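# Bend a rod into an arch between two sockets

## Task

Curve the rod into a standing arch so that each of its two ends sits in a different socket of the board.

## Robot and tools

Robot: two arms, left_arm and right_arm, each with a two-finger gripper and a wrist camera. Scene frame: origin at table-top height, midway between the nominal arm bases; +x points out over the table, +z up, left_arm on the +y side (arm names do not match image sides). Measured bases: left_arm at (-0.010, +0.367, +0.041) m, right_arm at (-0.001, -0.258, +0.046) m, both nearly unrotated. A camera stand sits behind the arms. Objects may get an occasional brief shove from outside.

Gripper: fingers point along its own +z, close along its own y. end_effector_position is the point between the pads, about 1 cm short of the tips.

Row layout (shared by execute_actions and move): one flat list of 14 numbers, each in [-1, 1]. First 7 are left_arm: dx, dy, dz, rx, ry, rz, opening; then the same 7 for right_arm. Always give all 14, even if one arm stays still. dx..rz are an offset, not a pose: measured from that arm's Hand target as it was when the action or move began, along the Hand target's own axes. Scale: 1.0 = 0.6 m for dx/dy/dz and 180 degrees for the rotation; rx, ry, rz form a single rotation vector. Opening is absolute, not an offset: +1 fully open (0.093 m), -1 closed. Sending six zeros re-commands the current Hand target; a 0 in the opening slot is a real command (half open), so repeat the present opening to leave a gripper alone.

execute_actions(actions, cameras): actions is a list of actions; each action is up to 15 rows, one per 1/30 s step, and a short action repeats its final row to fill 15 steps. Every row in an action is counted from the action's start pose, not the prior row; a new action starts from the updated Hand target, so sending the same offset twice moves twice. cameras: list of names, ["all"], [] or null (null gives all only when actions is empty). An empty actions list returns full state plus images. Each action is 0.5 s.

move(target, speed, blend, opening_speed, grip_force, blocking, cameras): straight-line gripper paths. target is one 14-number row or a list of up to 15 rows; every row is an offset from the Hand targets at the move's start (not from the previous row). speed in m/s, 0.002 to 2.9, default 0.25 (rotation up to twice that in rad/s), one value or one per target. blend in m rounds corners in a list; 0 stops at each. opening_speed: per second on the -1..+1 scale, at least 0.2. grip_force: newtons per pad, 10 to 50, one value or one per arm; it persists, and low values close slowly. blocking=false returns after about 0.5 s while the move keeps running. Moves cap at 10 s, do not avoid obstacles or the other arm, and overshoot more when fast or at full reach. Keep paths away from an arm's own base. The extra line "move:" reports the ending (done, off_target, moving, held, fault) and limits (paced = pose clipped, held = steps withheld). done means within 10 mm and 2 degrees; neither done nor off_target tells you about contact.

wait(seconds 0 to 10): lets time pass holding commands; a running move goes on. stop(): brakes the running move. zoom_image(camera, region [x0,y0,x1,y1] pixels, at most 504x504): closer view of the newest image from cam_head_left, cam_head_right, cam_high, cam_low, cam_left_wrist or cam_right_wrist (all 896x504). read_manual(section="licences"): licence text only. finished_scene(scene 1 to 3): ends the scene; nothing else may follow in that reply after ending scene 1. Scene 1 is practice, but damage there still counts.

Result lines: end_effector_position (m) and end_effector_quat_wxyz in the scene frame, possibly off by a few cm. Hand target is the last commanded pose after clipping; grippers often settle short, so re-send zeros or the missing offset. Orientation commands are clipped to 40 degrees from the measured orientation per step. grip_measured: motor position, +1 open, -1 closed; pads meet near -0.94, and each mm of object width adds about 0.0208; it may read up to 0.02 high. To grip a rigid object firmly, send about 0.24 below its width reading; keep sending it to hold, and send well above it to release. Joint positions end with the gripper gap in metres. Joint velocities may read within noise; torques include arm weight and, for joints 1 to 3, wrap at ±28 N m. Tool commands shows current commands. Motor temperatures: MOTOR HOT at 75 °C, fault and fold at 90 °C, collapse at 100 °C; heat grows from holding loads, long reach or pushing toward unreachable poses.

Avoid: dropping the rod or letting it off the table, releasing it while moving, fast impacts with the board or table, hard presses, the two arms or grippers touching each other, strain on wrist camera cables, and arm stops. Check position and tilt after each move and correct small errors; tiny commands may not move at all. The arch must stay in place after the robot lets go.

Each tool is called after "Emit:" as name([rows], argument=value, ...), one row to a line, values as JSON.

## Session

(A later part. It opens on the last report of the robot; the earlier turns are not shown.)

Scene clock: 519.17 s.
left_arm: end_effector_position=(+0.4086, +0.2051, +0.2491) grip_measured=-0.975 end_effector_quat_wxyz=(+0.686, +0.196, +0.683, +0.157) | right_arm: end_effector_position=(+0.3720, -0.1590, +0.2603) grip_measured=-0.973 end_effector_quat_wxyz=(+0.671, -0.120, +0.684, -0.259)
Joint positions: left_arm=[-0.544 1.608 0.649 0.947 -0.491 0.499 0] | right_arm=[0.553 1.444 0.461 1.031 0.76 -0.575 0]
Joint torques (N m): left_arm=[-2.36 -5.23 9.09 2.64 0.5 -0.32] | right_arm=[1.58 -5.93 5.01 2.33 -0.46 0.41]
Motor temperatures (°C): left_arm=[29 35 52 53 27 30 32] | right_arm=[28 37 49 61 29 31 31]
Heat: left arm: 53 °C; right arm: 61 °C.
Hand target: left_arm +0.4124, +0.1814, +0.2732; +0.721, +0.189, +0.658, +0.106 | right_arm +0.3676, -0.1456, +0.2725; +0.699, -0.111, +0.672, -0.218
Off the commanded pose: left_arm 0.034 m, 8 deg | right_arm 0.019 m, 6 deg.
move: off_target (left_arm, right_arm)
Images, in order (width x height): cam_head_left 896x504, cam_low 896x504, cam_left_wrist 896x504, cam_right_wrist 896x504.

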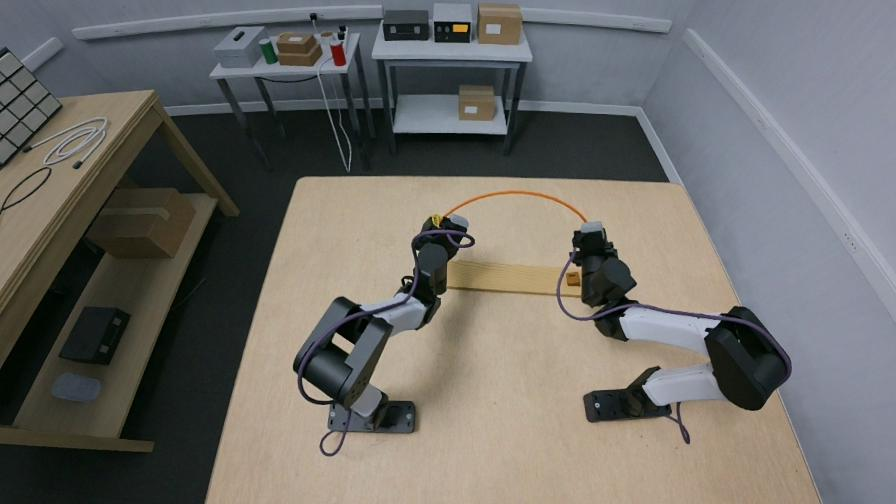

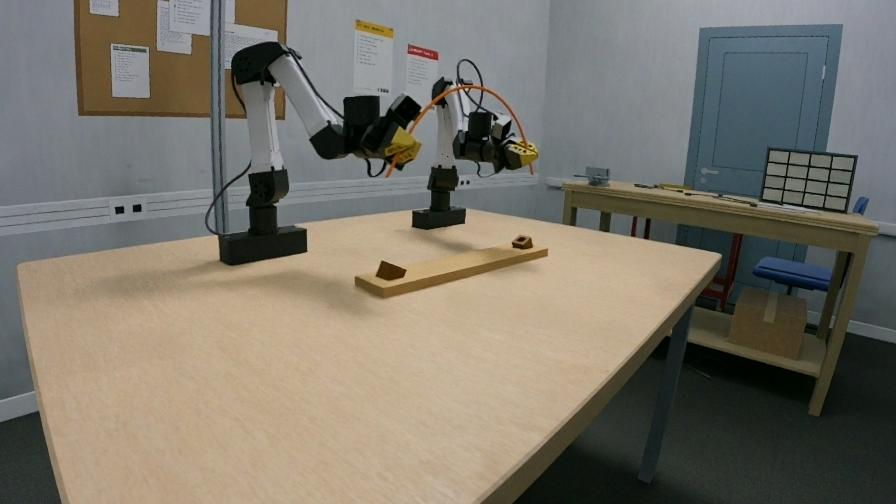

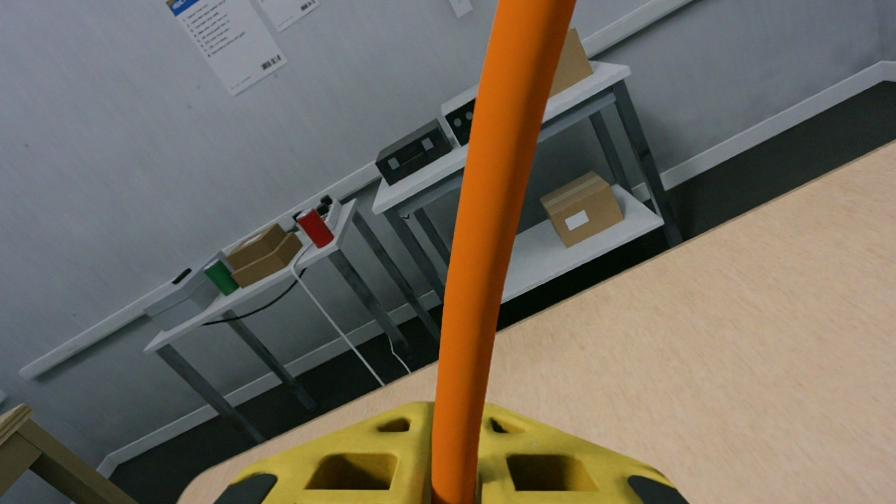

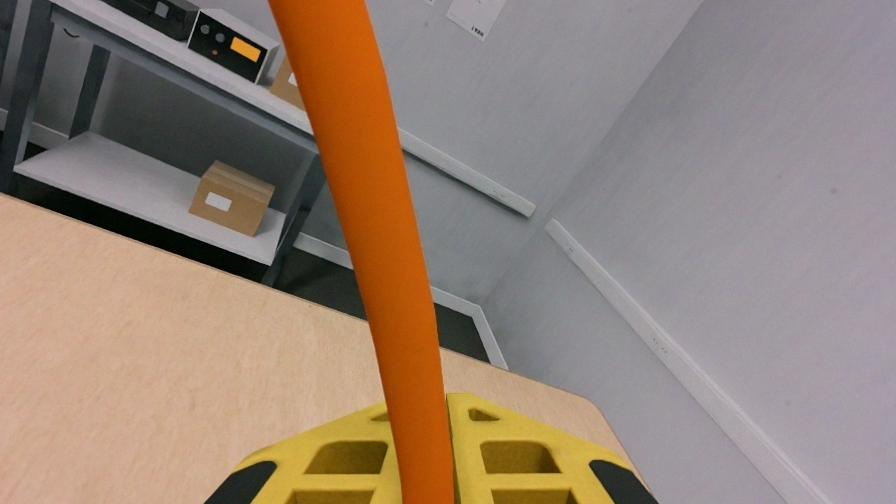

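Emit:
move(target=[0.123,-0.0915,-0.0087,0.0222,-0.0101,-0.0015,-1,0.1428,0.083,-0.0312,-0.0173,-0.0087,0.0014,-1], speed=0.08, cameras=["all"])

Scene clock: 537.57 s.
left_arm: end_effector_position=(+0.4165, +0.1892, +0.1613) grip_measured=-0.975 end_effector_quat_wxyz=(+0.679, +0.213, +0.689, +0.138) | right_arm: end_effector_position=(+0.3569, -0.1612, +0.1535) grip_measured=-0.973 end_effector_quat_wxyz=(+0.639, -0.138, +0.715, -0.248)
Joint positions: left_arm=[-0.553 1.963 0.606 1.314 -0.455 0.481 0] | right_arm=[0.571 1.845 0.297 1.464 0.76 -0.501 0]
Joint torques (N m): left_arm=[-3.18 -6.53 4.12 3.32 0.67 -0.22] | right_arm=[2.15 -4.7 3.11 3.13 -0.69 0.18]
Motor temperatures (°C): left_arm=[30 35 52 52 28 30 32] | right_arm=[28 39 46 63 30 31 31]
Heat: left arm: 52 °C; right arm: 63 °C.
Hand target: left_arm +0.4103, +0.1621, +0.1831; +0.725, +0.215, +0.650, +0.078 | right_arm +0.3569, -0.1381, +0.1725; +0.705, -0.132, +0.669, -0.196
Off the commanded pose: left_arm 0.035 m, 10 deg | right_arm 0.030 m, 11 deg.
joint sent to its limit (right arm) — joint 4 (wrist pitch), upper limit. The joint targets are off in orientation, not in position.
move: off_target (left_arm, right_arm)

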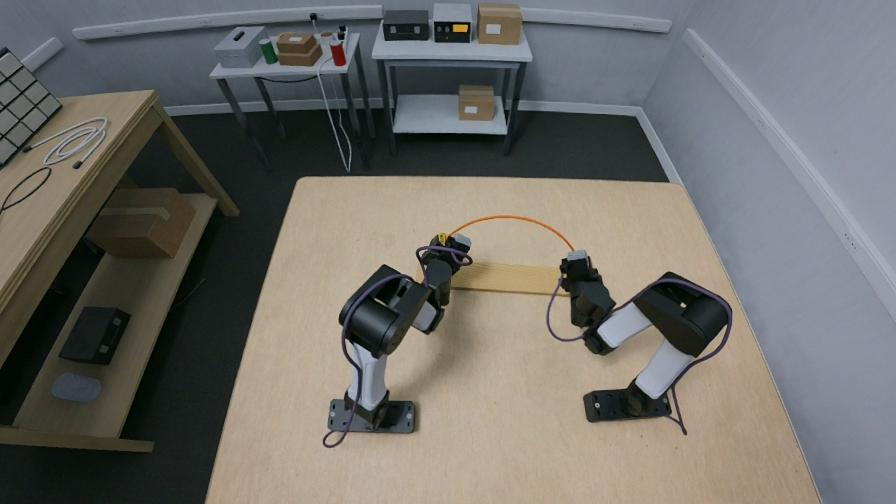

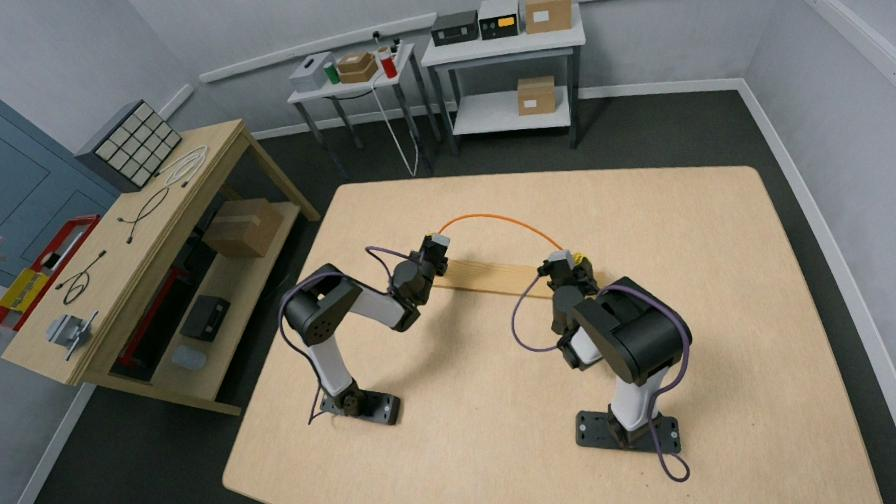

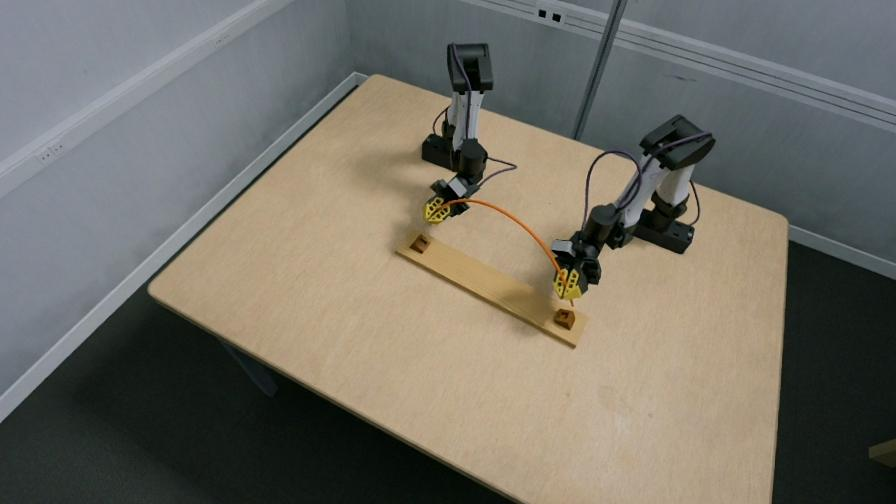

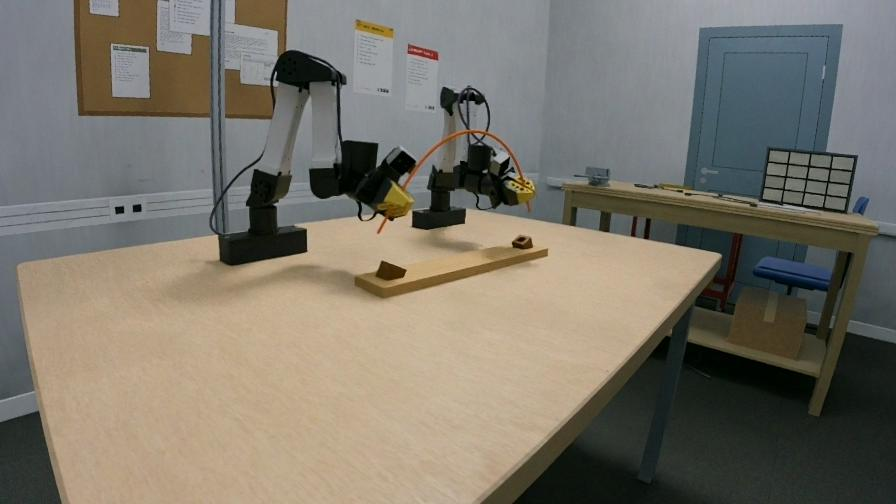

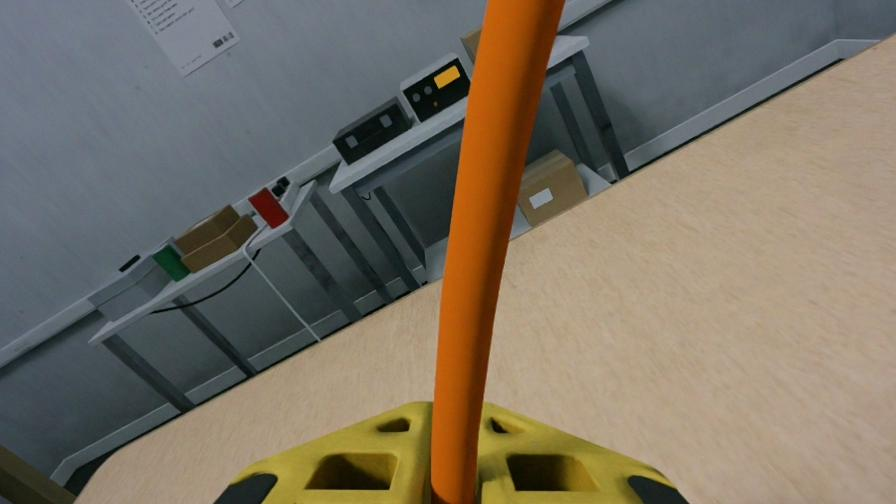

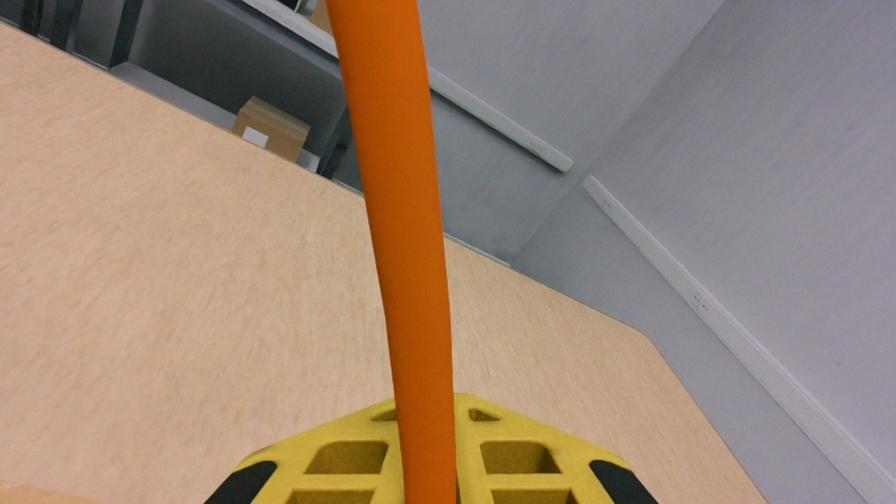

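Emit:
move([
  [-0.1233,0.0913,0.0058,-0.0222,0.0101,0.0015,-1,-0.1423,-0.084,0.0303,0.0173,0.0087,-0.0014,-1],
  [-0.0977,0.1693,-0.003,-0.0525,0.0428,0.1648,-1,-0.0842,-0.1497,0.1313,-0.0172,-0.0158,-0.1678,-1],
  [-0.0878,0.1918,-0.0083,-0.0404,0.0576,0.3394,-1,-0.0728,-0.1725,0.133,-0.0133,-0.0202,-0.3235,-1],
], speed=0.09, blend=[0.01,0.01,0], cameras=["cam_low","cam_head_left","cam_left_wrist","cam_right_wrist"])

Scene clock: 610.90 s.
left_arm: end_effector_position=(+0.4217, +0.2459, +0.2608) grip_measured=-0.975 end_effector_quat_wxyz=(+0.514, +0.476, +0.518, +0.491) | right_arm: end_effector_position=(+0.4196, -0.2210, +0.2409) grip_measured=-0.973 end_effector_quat_wxyz=(+0.511, -0.471, +0.526, -0.490)
Joint positions: left_arm=[-0.438 1.58 0.653 0.938 -0.459 1.511 0] | right_arm=[0.157 1.526 0.476 1.052 0.203 -1.495 0]
Joint torques (N m): left_arm=[-0.12 -8.28 4.94 2.58 0.13 0.06] | right_arm=[-0.9 -5.04 7.32 2.68 -0.43 -0.06]
Motor temperatures (°C): left_arm=[30 40 45 62 28 29 33] | right_arm=[28 37 42 76 30 31 31]
Heat: left arm: 62 °C; right arm: 76 °C. Fold the right arm in close to its base, or ease its load, before you think long.
Hand target: left_arm +0.4169, +0.2455, +0.2783; +0.537, +0.463, +0.505, +0.493 | right_arm +0.4246, -0.2164, +0.2633; +0.537, -0.461, +0.502, -0.497
Off the commanded pose: left_arm 0.018 m, 3 deg | right_arm 0.024 m, 4 deg.
MOTOR HOT: joint 4 (wrist pitch) of the right arm reports 76 °C; the controller's stop level is 90 °C. To cool a motor, set the load down, stop pushing, or move to a pose that needs little force.
move: off_target (left_arm, right_arm)
Images, in order (width x height): cam_head_left 896x504, cam_low 896x504, cam_left_wrist 896x504, cam_right_wrist 896x504.

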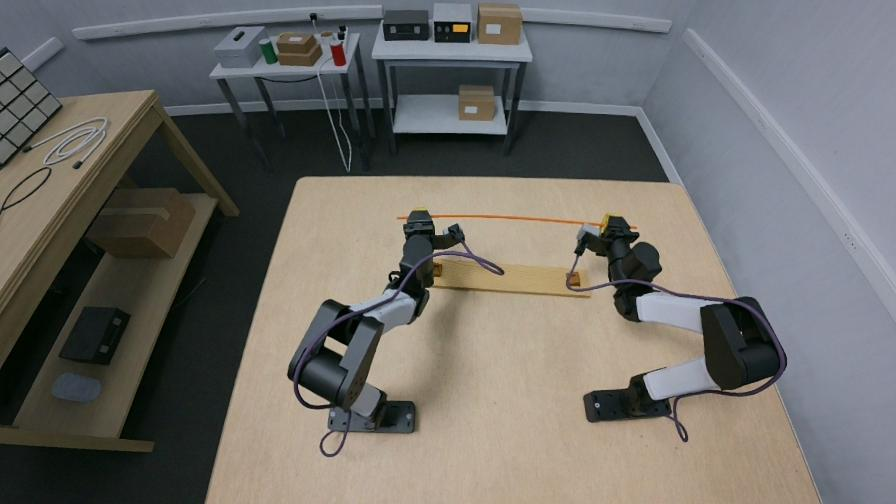

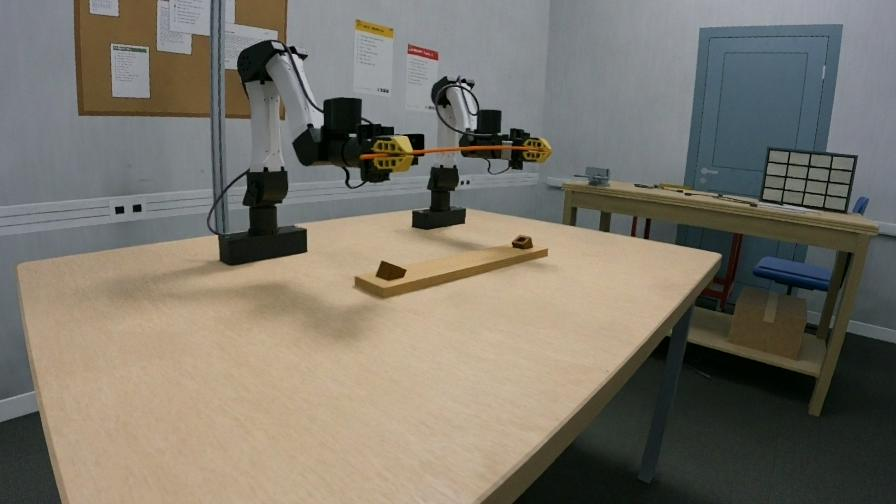

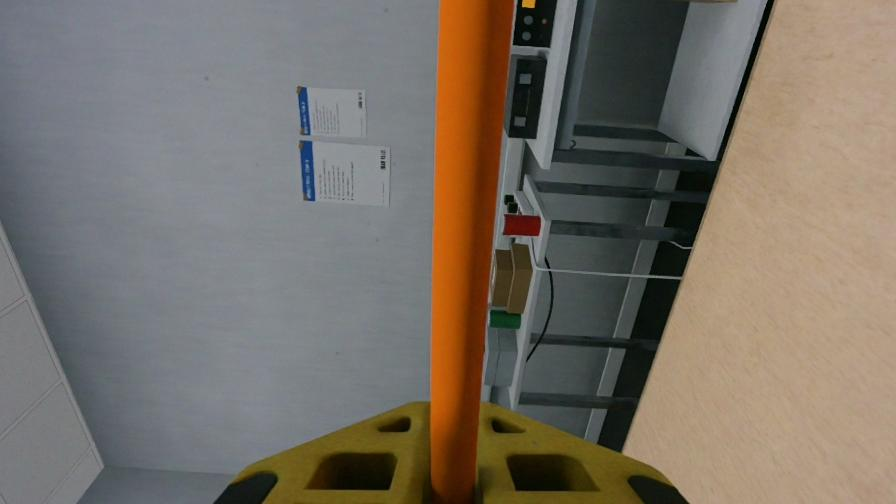

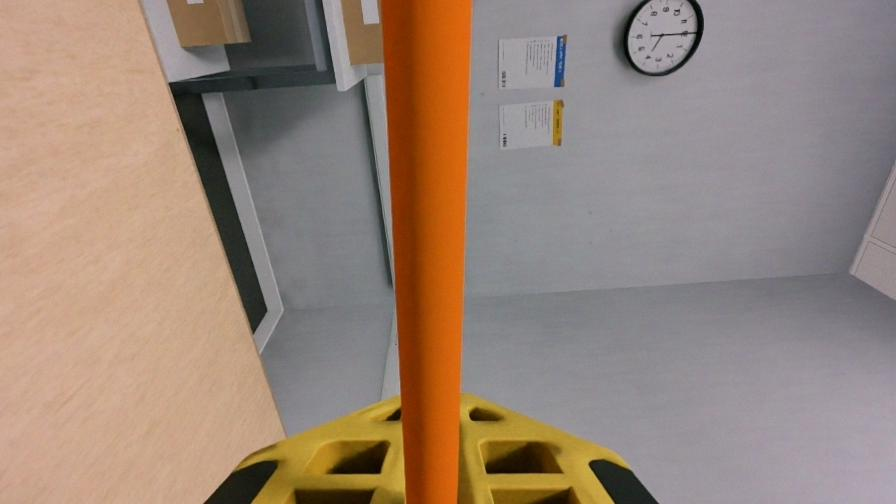

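Emit:
move([
  [0,0,0,0,0,0,-1,0,0,0,0,0,0,0.4],
  [0,0,0,0,0,0,-1,0,0,-0.2,0,0,0,0.4],
], opening_speed=0.6, speed=0.12, cameras=["cam_low"])

Scene clock: 619.97 s.
left_arm: end_effector_position=(+0.4217, +0.2444, +0.2608) grip_measured=-0.975 end_effector_quat_wxyz=(+0.516, +0.479, +0.516, +0.489) | right_arm: end_effector_position=(+0.3070, -0.2159, +0.2543) grip_measured=+0.398 end_effector_quat_wxyz=(+0.538, -0.462, +0.503, -0.494)
Joint positions: left_arm=[-0.438 1.58 0.653 0.938 -0.45 1.511 0] | right_arm=[0.28 0.894 0.125 0.838 0.291 -1.505 0.064]
Joint torques (N m): left_arm=[-0.09 -8.25 4.96 2.59 0.07 0.08] | right_arm=[0.24 -1.84 5.42 2.29 0.04 -0.05]
Motor temperatures (°C): left_arm=[30 40 44 61 28 29 33] | right_arm=[28 37 43 75 30 31 31]
Heat: left arm: 61 °C; right arm: 75 °C. Fold the right arm in close to its base, or ease its load, before you think long.
Hand target: left_arm +0.4169, +0.2455, +0.2783; +0.537, +0.463, +0.505, +0.493 | right_arm +0.3050, -0.2159, +0.2547; +0.537, -0.461, +0.502, -0.497
Off the commanded pose: left_arm 0.018 m, 3 deg | right_arm 0.002 m, 0 deg.
MOTOR HOT: still on. Joint 4 (wrist pitch) of the right arm reports 75 °C.
move: off_target (left_arm)
Images, in order (width x height): cam_low 896x504.

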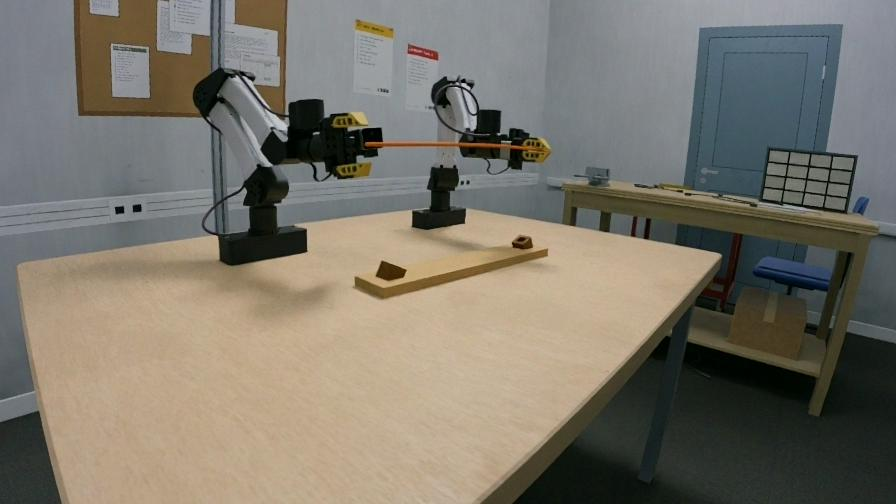

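Emit:
move(target=[0,0,0,0,0,0,-1,0,0.13,-0.05,-0.48,0,0,0.4], speed=0.25, cameras=["cam_low"])

Scene clock: 628.57 s.
left_arm: end_effector_position=(+0.4217, +0.2444, +0.2608) grip_measured=-0.975 end_effector_quat_wxyz=(+0.516, +0.479, +0.516, +0.489) | right_arm: end_effector_position=(+0.2753, -0.2112, +0.1663) grip_measured=+0.398 end_effector_quat_wxyz=(-0.064, +0.702, -0.709, +0.022)
Joint positions: left_arm=[-0.438 1.58 0.653 0.938 -0.45 1.511 0] | right_arm=[0.131 1.486 1.182 -1.139 -0.041 -1.415 0.064]
Joint torques (N m): left_arm=[-0.08 -8.27 4.96 2.58 0.07 0.07] | right_arm=[-1.22 -4.31 8.25 0.64 -0.36 -0.2]
Motor temperatures (°C): left_arm=[30 40 44 61 28 29 33] | right_arm=[28 37 44 71 30 31 31]
Heat: left arm: 61 °C; right arm: 71 °C.
Hand target: left_arm +0.4169, +0.2455, +0.2783; +0.537, +0.463, +0.505, +0.493 | right_arm +0.2806, -0.2092, +0.1752; -0.077, +0.704, -0.706, +0.018
Off the commanded pose: left_arm 0.018 m, 3 deg | right_arm 0.010 m, 2 deg.
MOTOR HOT: cleared for the motors of the right arm.
move: off_target (left_arm)
Images, in order (width x height): cam_low 896x504.

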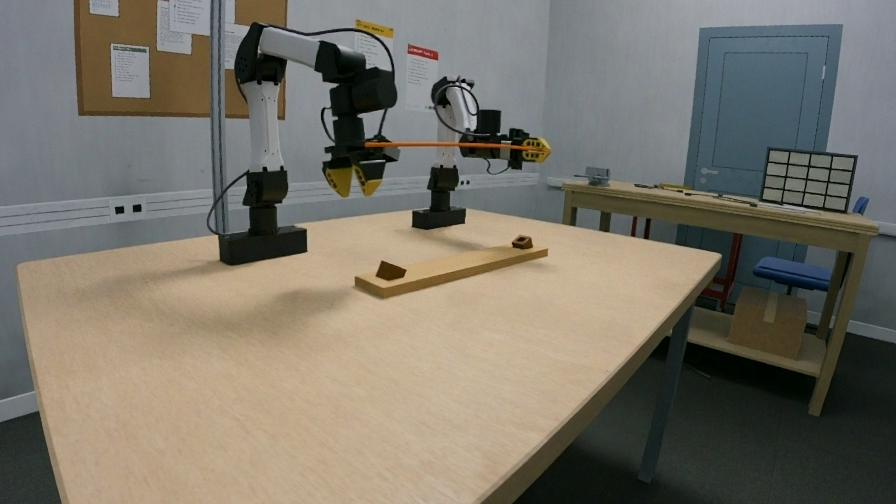

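Emit:
wait(seconds=10)

Emit:
move(target=[0,0,0,0,0,0,-1,-0.0305,-0.1295,-0.1065,0.456,0.120,0.0668,1], speed=0.25, cameras=["cam_right_wrist","cam_head_left","cam_left_wrist"])

Scene clock: 653.13 s.
left_arm: end_effector_position=(+0.4217, +0.2444, +0.2608) grip_measured=-0.975 end_effector_quat_wxyz=(+0.516, +0.479, +0.516, +0.489) | right_arm: end_effector_position=(+0.2752, -0.2112, +0.1663) grip_measured=+0.398 end_effector_quat_wxyz=(-0.064, +0.702, -0.709, +0.021)
Joint positions: left_arm=[-0.438 1.58 0.653 0.938 -0.45 1.511 0] | right_arm=[0.131 1.486 1.182 -1.139 -0.041 -1.415 0.064]
Joint torques (N m): left_arm=[-0.09 -8.28 4.97 2.58 0.07 0.08] | right_arm=[-1.24 -4.31 8.27 0.61 -0.38 -0.18]
Motor temperatures (°C): left_arm=[30 41 44 60 28 29 33] | right_arm=[28 37 46 60 30 31 30]
Heat: left arm: 60 °C; right arm: 60 °C.
Hand target: left_arm +0.4169, +0.2455, +0.2783; +0.537, +0.463, +0.505, +0.493 | right_arm +0.2806, -0.2093, +0.1752; -0.077, +0.704, -0.706, +0.018
Tool commands: left_gripper/opening=-1.0 right_gripper/opening=+0.4
Off the commanded pose: left_arm 0.018 m, 3 deg | right_arm 0.010 m, 2 deg.
wait: 10.00 s; at rest from the start

Scene clock: 657.37 s.
left_arm: end_effector_position=(+0.4217, +0.2444, +0.2608) grip_measured=-0.975 end_effector_quat_wxyz=(+0.516, +0.479, +0.516, +0.489) | right_arm: end_effector_position=(+0.3512, -0.1960, +0.2485) grip_measured=+1.000 end_effector_quat_wxyz=(+0.391, -0.404, +0.587, -0.582)
Joint positions: left_arm=[-0.438 1.58 0.653 0.938 -0.45 1.511 0] | right_arm=[0.552 1.369 0.414 0.929 0.939 -1.562 0.093]
Joint torques (N m): left_arm=[-0.09 -8.27 4.98 2.58 0.06 0.08] | right_arm=[-0.02 -3.28 4.53 2.4 0.08 -0.05]
Motor temperatures (°C): left_arm=[30 41 44 60 28 29 33] | right_arm=[28 37 46 61 30 31 30]
Heat: left arm: 60 °C; right arm: 61 °C.
Hand target: left_arm +0.4169, +0.2455, +0.2783; +0.537, +0.463, +0.505, +0.493 | right_arm +0.3490, -0.1970, +0.2502; +0.395, -0.395, +0.586, -0.587
Off the commanded pose: left_arm 0.018 m, 3 deg | right_arm 0.003 m, 1 deg.
move: off_target (left_arm)
Images, in order (width x height): cam_head_left 896x504, cam_left_wrist 896x504, cam_right_wrist 896x504.

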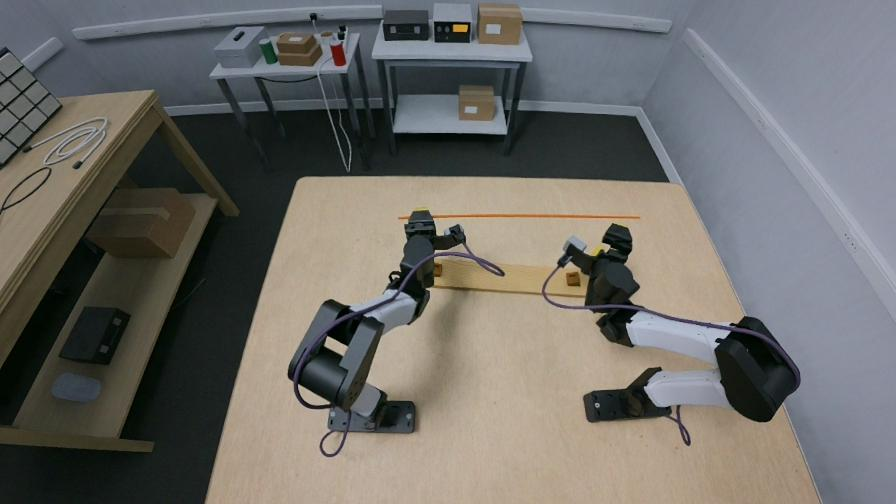

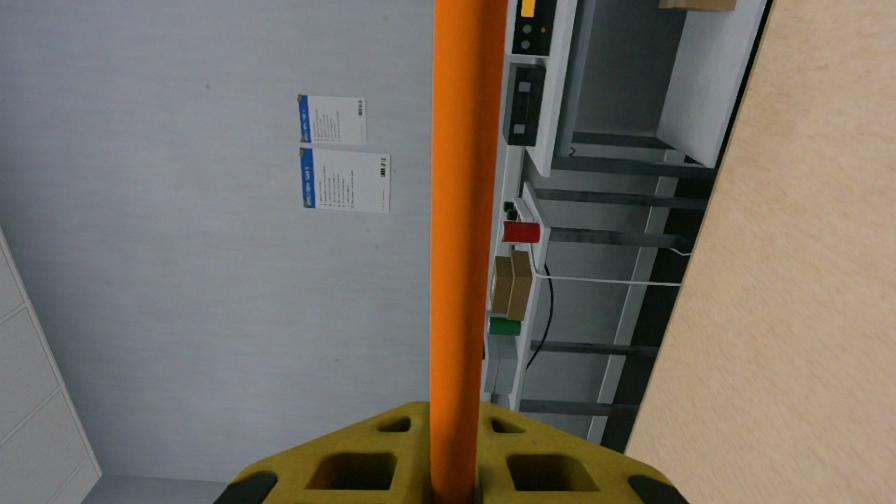

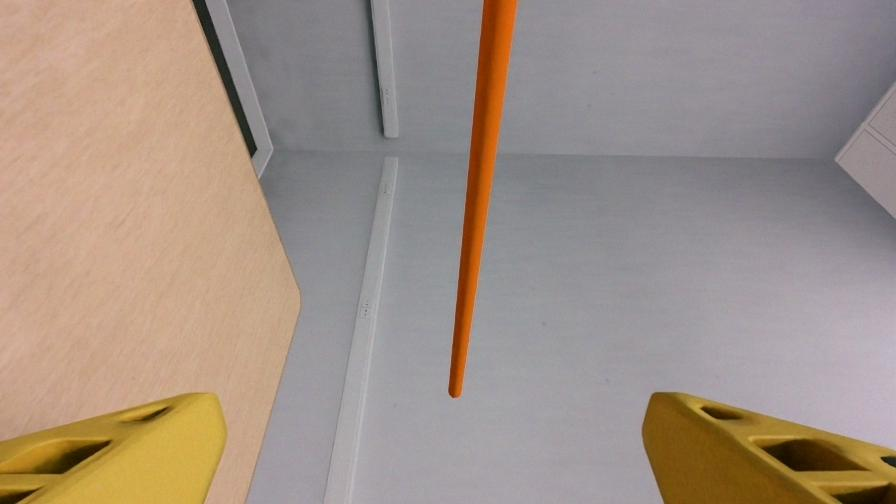

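Emit:
move(target=[0,0,0,0,0,0,-1,0.0115,-0.042,0.095,0.02,0,0.006,1], speed=0.12, cameras=["cam_right_wrist"])

Scene clock: 673.53 s.
left_arm: end_effector_position=(+0.4217, +0.2444, +0.2608) grip_measured=-0.975 end_effector_quat_wxyz=(+0.516, +0.479, +0.516, +0.489) | right_arm: end_effector_position=(+0.3916, -0.2273, +0.2565) grip_measured=+1.000 end_effector_quat_wxyz=(+0.388, -0.396, +0.580, -0.597)
Joint positions: left_arm=[-0.438 1.58 0.653 0.938 -0.45 1.511 0] | right_arm=[0.371 1.477 0.499 0.998 0.778 -1.606 0.093]
Joint torques (N m): left_arm=[-0.12 -8.27 4.98 2.58 0.06 0.08] | right_arm=[-1.07 -4 8.01 2.49 -0.26 -0.08]
Motor temperatures (°C): left_arm=[30 41 44 60 28 29 33] | right_arm=[28 36 45 63 30 31 30]
Heat: left arm: 60 °C; right arm: 63 °C.
Hand target: left_arm +0.4169, +0.2455, +0.2783; +0.537, +0.463, +0.505, +0.493 | right_arm +0.3993, -0.2248, +0.2755; +0.413, -0.377, +0.571, -0.601
Off the commanded pose: left_arm 0.018 m, 3 deg | right_arm 0.021 m, 4 deg.
move: off_target (left_arm, right_arm)
Images, in order (width x height): cam_right_wrist 896x504.

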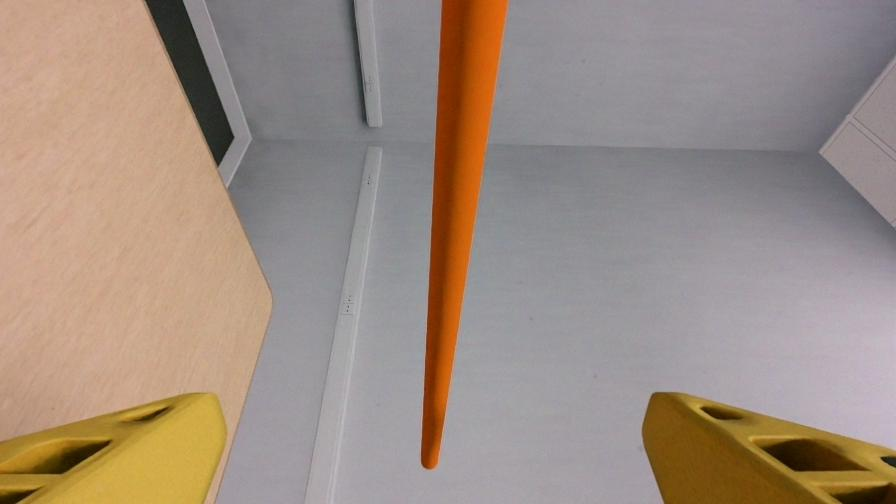

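Emit:
move(target=[0,0,0,0,0,0,-1,-0.0117,-0.004,0.047,0.0,0,0.018,1], speed=0.08, cameras=["cam_right_wrist"])

Scene clock: 680.03 s.
left_arm: end_effector_position=(+0.4217, +0.2444, +0.2608) grip_measured=-0.975 end_effector_quat_wxyz=(+0.516, +0.479, +0.516, +0.489) | right_arm: end_effector_position=(+0.4202, -0.2302, +0.2645) grip_measured=+1.000 end_effector_quat_wxyz=(+0.405, -0.380, +0.585, -0.591)
Joint positions: left_arm=[-0.438 1.58 0.653 0.938 -0.45 1.511 0] | right_arm=[0.323 1.563 0.603 0.998 0.728 -1.57 0.093]
Joint torques (N m): left_arm=[-0.03 -8.27 4.98 2.58 0.07 0.08] | right_arm=[-1.13 -4.71 8.16 2.28 -0.27 0.17]
Motor temperatures (°C): left_arm=[30 42 44 60 28 29 33] | right_arm=[28 37 45 63 30 31 30]
Heat: left arm: 60 °C; right arm: 63 °C.
Hand target: left_arm +0.4169, +0.2455, +0.2783; +0.537, +0.463, +0.505, +0.493 | right_arm +0.4278, -0.2288, +0.2797; +0.430, -0.361, +0.581, -0.589
Off the commanded pose: left_arm 0.018 m, 3 deg | right_arm 0.017 m, 4 deg.
move: off_target (left_arm, right_arm)
Images, in order (width x height): cam_right_wrist 896x504.

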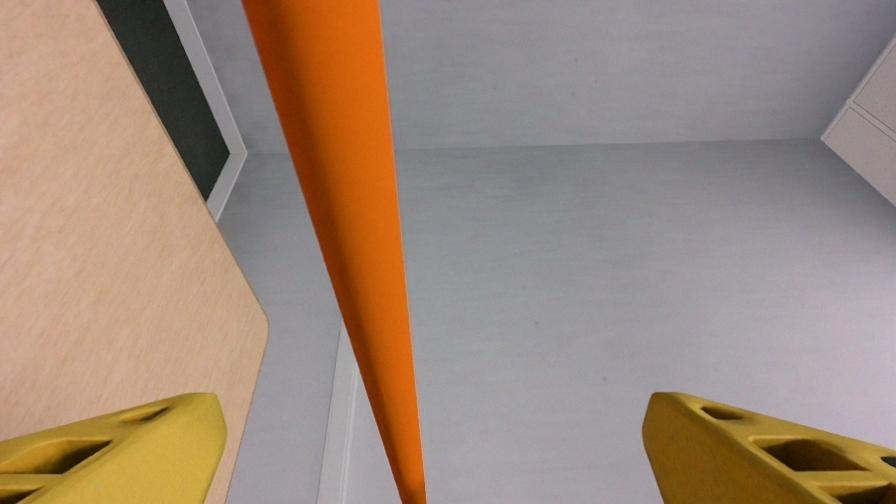

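Emit:
move([
  [0,0,0,0,0,0,-1,0,0.013,0,0,0,-0.01,1],
  [0,0,0,0,0,0,-1,0,0.013,0,0,0,-0.01,-0.4],
], speed=0.06, opening_speed=0.9, cameras=["cam_right_wrist"])

Scene clock: 688.50 s.
left_arm: end_effector_position=(+0.4217, +0.2444, +0.2608) grip_measured=-0.975 end_effector_quat_wxyz=(+0.516, +0.479, +0.516, +0.489) | right_arm: end_effector_position=(+0.4228, -0.2293, +0.2567) grip_measured=-0.398 end_effector_quat_wxyz=(+0.400, -0.385, +0.585, -0.591)
Joint positions: left_arm=[-0.438 1.58 0.653 0.938 -0.45 1.511 0] | right_arm=[0.323 1.592 0.603 1.015 0.728 -1.576 0.026]
Joint torques (N m): left_arm=[-0.1 -8.25 4.97 2.58 0.06 0.07] | right_arm=[-1.13 -4.86 7.16 2.51 -0.27 -0.06]
Motor temperatures (°C): left_arm=[30 42 44 60 28 29 33] | right_arm=[28 37 47 64 30 31 30]
Heat: left arm: 60 °C; right arm: 64 °C.
Hand target: left_arm +0.4169, +0.2455, +0.2783; +0.537, +0.463, +0.505, +0.493 | right_arm +0.4285, -0.2284, +0.2719; +0.420, -0.370, +0.576, -0.596
Off the commanded pose: left_arm 0.018 m, 3 deg | right_arm 0.016 m, 3 deg.
move: off_target (left_arm, right_arm); target 2's new opening was sent with right_arm's hand 0.016 m and 3 deg from that target
Images, in order (width x height): cam_right_wrist 896x504.

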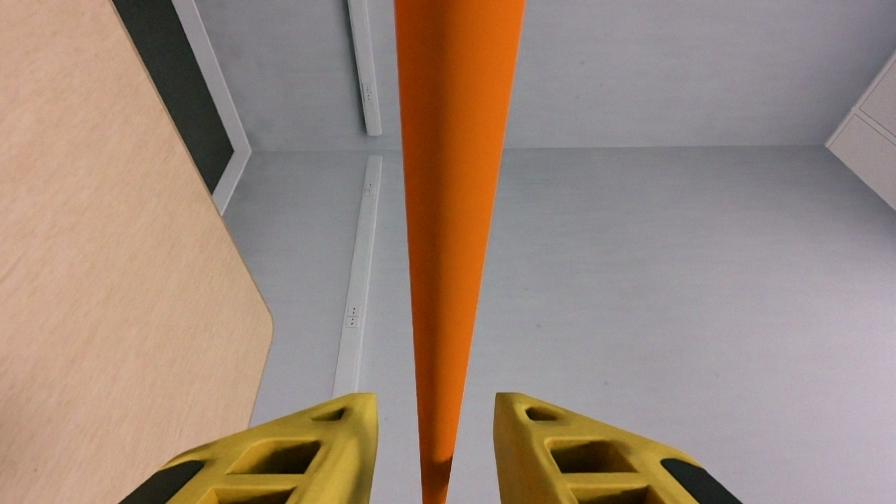

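Emit:
move([
  [0,0,0,0,0,0,-1,0,0,0,0,0,0,-0.4],
  [0,0,0,0,0,0,-1,0,0,0,0,0,0,-1],
  [0,0,0,0,0,0,-0.4,0,0,0,0,0,0,-1],
], speed=0.06, opening_speed=0.5, cameras=["cam_right_wrist","cam_left_wrist"])

Scene clock: 695.23 s.
left_arm: end_effector_position=(+0.4217, +0.2444, +0.2608) grip_measured=-0.401 end_effector_quat_wxyz=(+0.516, +0.479, +0.516, +0.489) | right_arm: end_effector_position=(+0.4228, -0.2293, +0.2571) grip_measured=-0.965 end_effector_quat_wxyz=(+0.400, -0.385, +0.584, -0.592)
Joint positions: left_arm=[-0.438 1.58 0.653 0.938 -0.45 1.511 0.026] | right_arm=[0.323 1.592 0.603 1.017 0.728 -1.577 0]
Joint torques (N m): left_arm=[-0.1 -8.27 4.97 2.58 0.07 0.07] | right_arm=[-1.13 -4.86 7.13 2.5 -0.27 -0.04]
Motor temperatures (°C): left_arm=[30 42 44 60 28 29 33] | right_arm=[28 37 47 65 30 31 30]
Heat: left arm: 60 °C; right arm: 65 °C.
Hand target: left_arm +0.4169, +0.2455, +0.2783; +0.537, +0.463, +0.505, +0.493 | right_arm +0.4285, -0.2284, +0.2719; +0.420, -0.370, +0.576, -0.596
Off the commanded pose: left_arm 0.018 m, 3 deg | right_arm 0.016 m, 3 deg.
move: off_target (left_arm, right_arm); target 2's new opening was sent with right_arm's hand 0.016 m and 3 deg from that target; target 3's new opening was sent with left_arm's hand 0.018 m and 3 deg from that target
Images, in order (width x height): cam_left_wrist 896x504, cam_right_wrist 896x504.

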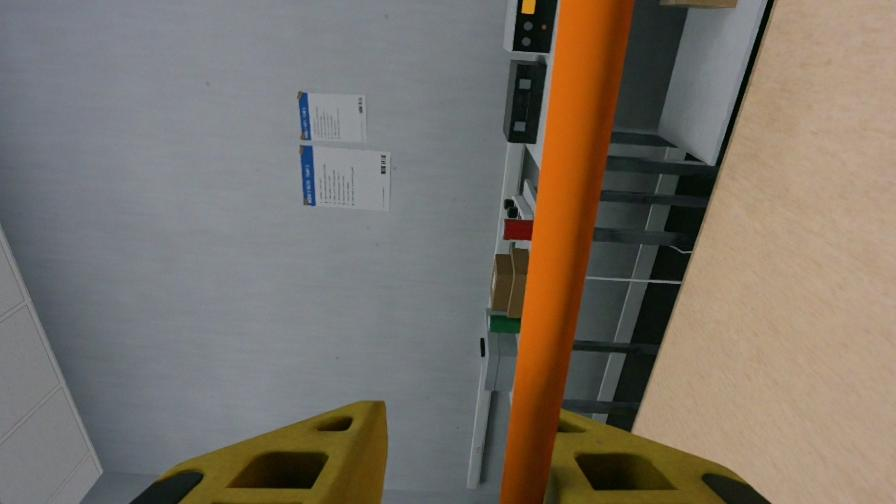

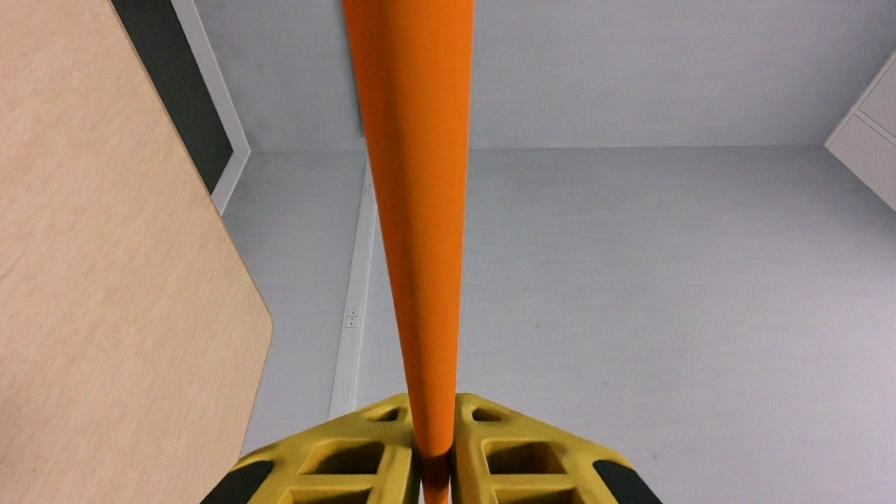

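Emit:
move(target=[0,-0.0133,0,0,0.122,0,-0.4,0,0,0,0,0,0,-1], speed=0.06, cameras=["cam_left_wrist","cam_high"])

Scene clock: 726.93 s.
left_arm: end_effector_position=(+0.4129, +0.2493, +0.2568) grip_measured=-0.401 end_effector_quat_wxyz=(+0.415, +0.380, +0.596, +0.573) | right_arm: end_effector_position=(+0.4228, -0.2293, +0.2571) grip_measured=-0.965 end_effector_quat_wxyz=(+0.400, -0.385, +0.584, -0.592)
Joint positions: left_arm=[-0.591 1.693 0.768 0.925 -0.97 1.511 0.026] | right_arm=[0.323 1.592 0.603 1.017 0.728 -1.578 0]
Joint torques (N m): left_arm=[-0.81 -5.91 8.69 2.11 -0.13 -0.02] | right_arm=[-1.16 -4.88 7.17 2.5 -0.27 -0.04]
Motor temperatures (°C): left_arm=[29 42 44 59 28 29 32] | right_arm=[28 37 49 67 30 31 31]
Heat: left arm: 59 °C; right arm: 67 °C.
Hand target: left_arm +0.4174, +0.2449, +0.2703; +0.431, +0.360, +0.598, +0.572 | right_arm +0.4285, -0.2284, +0.2719; +0.420, -0.370, +0.576, -0.596
Off the commanded pose: left_arm 0.015 m, 3 deg | right_arm 0.016 m, 3 deg.
move: off_target (left_arm, right_arm)
Images, in order (width x height): cam_high 896x504, cam_left_wrist 896x504.

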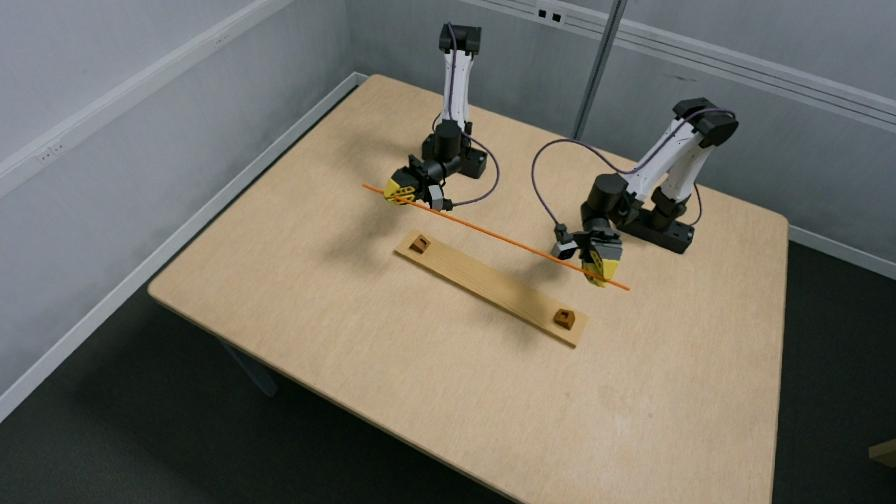

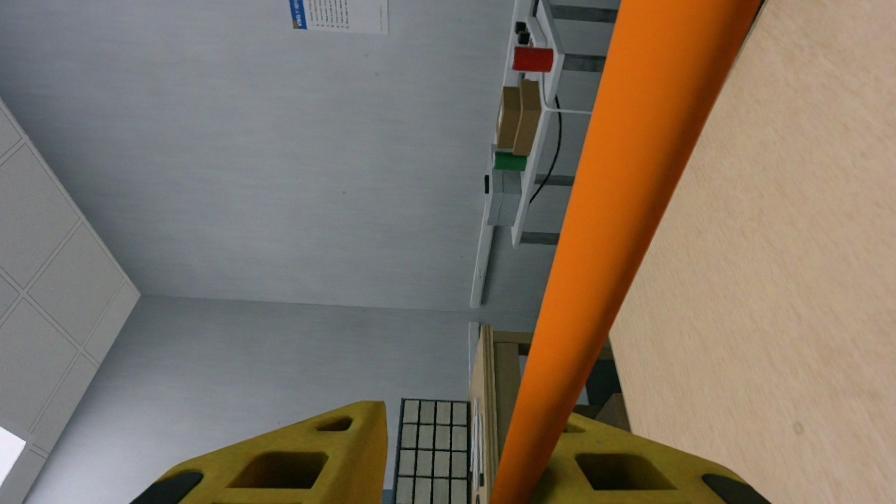

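Emit:
move([
  [0,-0.012,0,0,0,0,-0.4,0,0,0,0,0,0,-1],
  [0,-0.012,0,0,0,0,-1,0,0,0,0,0,0,-1],
], speed=0.05, opening_speed=0.6, cameras=["cam_left_wrist","cam_head_left"])

Scene clock: 737.40 s.
left_arm: end_effector_position=(+0.4146, +0.2484, +0.2492) grip_measured=-0.967 end_effector_quat_wxyz=(+0.409, +0.385, +0.597, +0.573) | right_arm: end_effector_position=(+0.4228, -0.2293, +0.2571) grip_measured=-0.965 end_effector_quat_wxyz=(+0.399, -0.386, +0.584, -0.592)
Joint positions: left_arm=[-0.591 1.714 0.768 0.93 -0.971 1.511 0] | right_arm=[0.323 1.592 0.603 1.017 0.728 -1.579 0]
Joint torques (N m): left_arm=[-0.88 -6.01 7.8 2.36 -0.13 -0.03] | right_arm=[-1.11 -4.86 7.15 2.5 -0.27 -0.03]
Motor temperatures (°C): left_arm=[29 42 45 57 27 29 31] | right_arm=[28 37 49 68 30 31 31]
Heat: left arm: 57 °C; right arm: 68 °C.
Hand target: left_arm +0.4179, +0.2442, +0.2631; +0.431, +0.360, +0.598, +0.572 | right_arm +0.4285, -0.2284, +0.2719; +0.420, -0.370, +0.576, -0.596
Off the commanded pose: left_arm 0.015 m, 4 deg | right_arm 0.016 m, 3 deg.
move: off_target (left_arm, right_arm); target 2's new opening was sent with left_arm's hand 0.015 m and 4 deg from that target
Images, in order (width x height): cam_head_left 896x504, cam_left_wrist 896x504.

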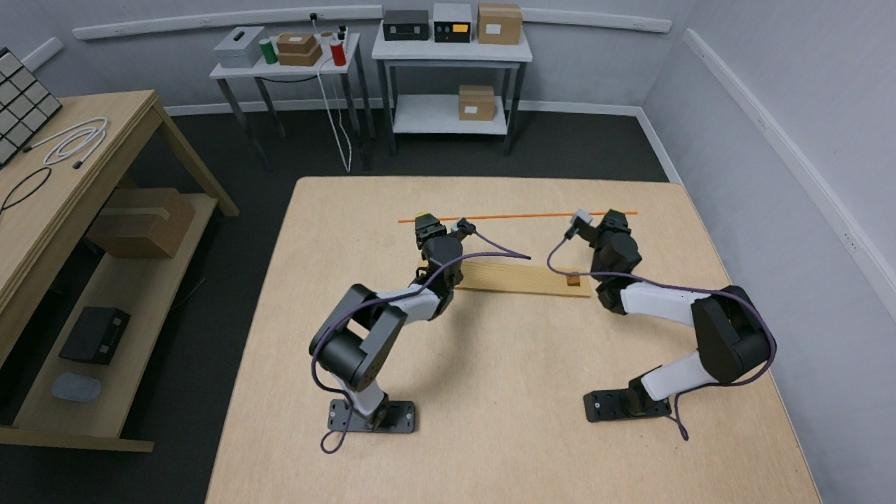

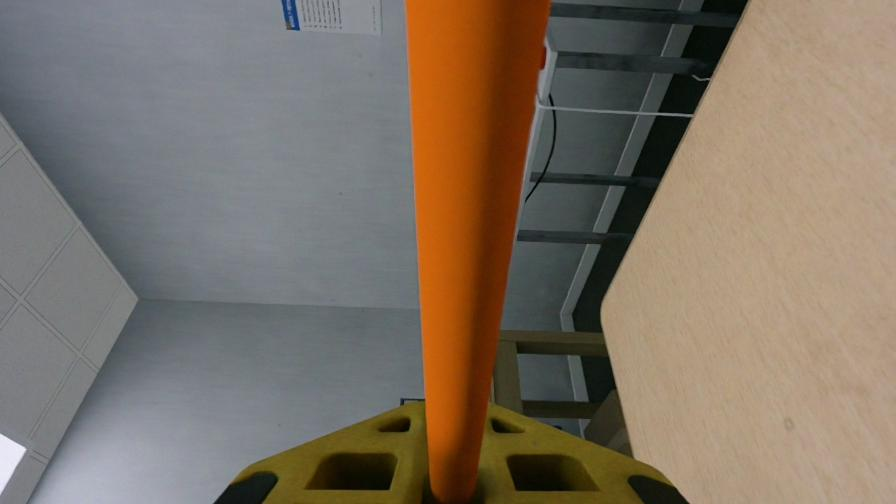

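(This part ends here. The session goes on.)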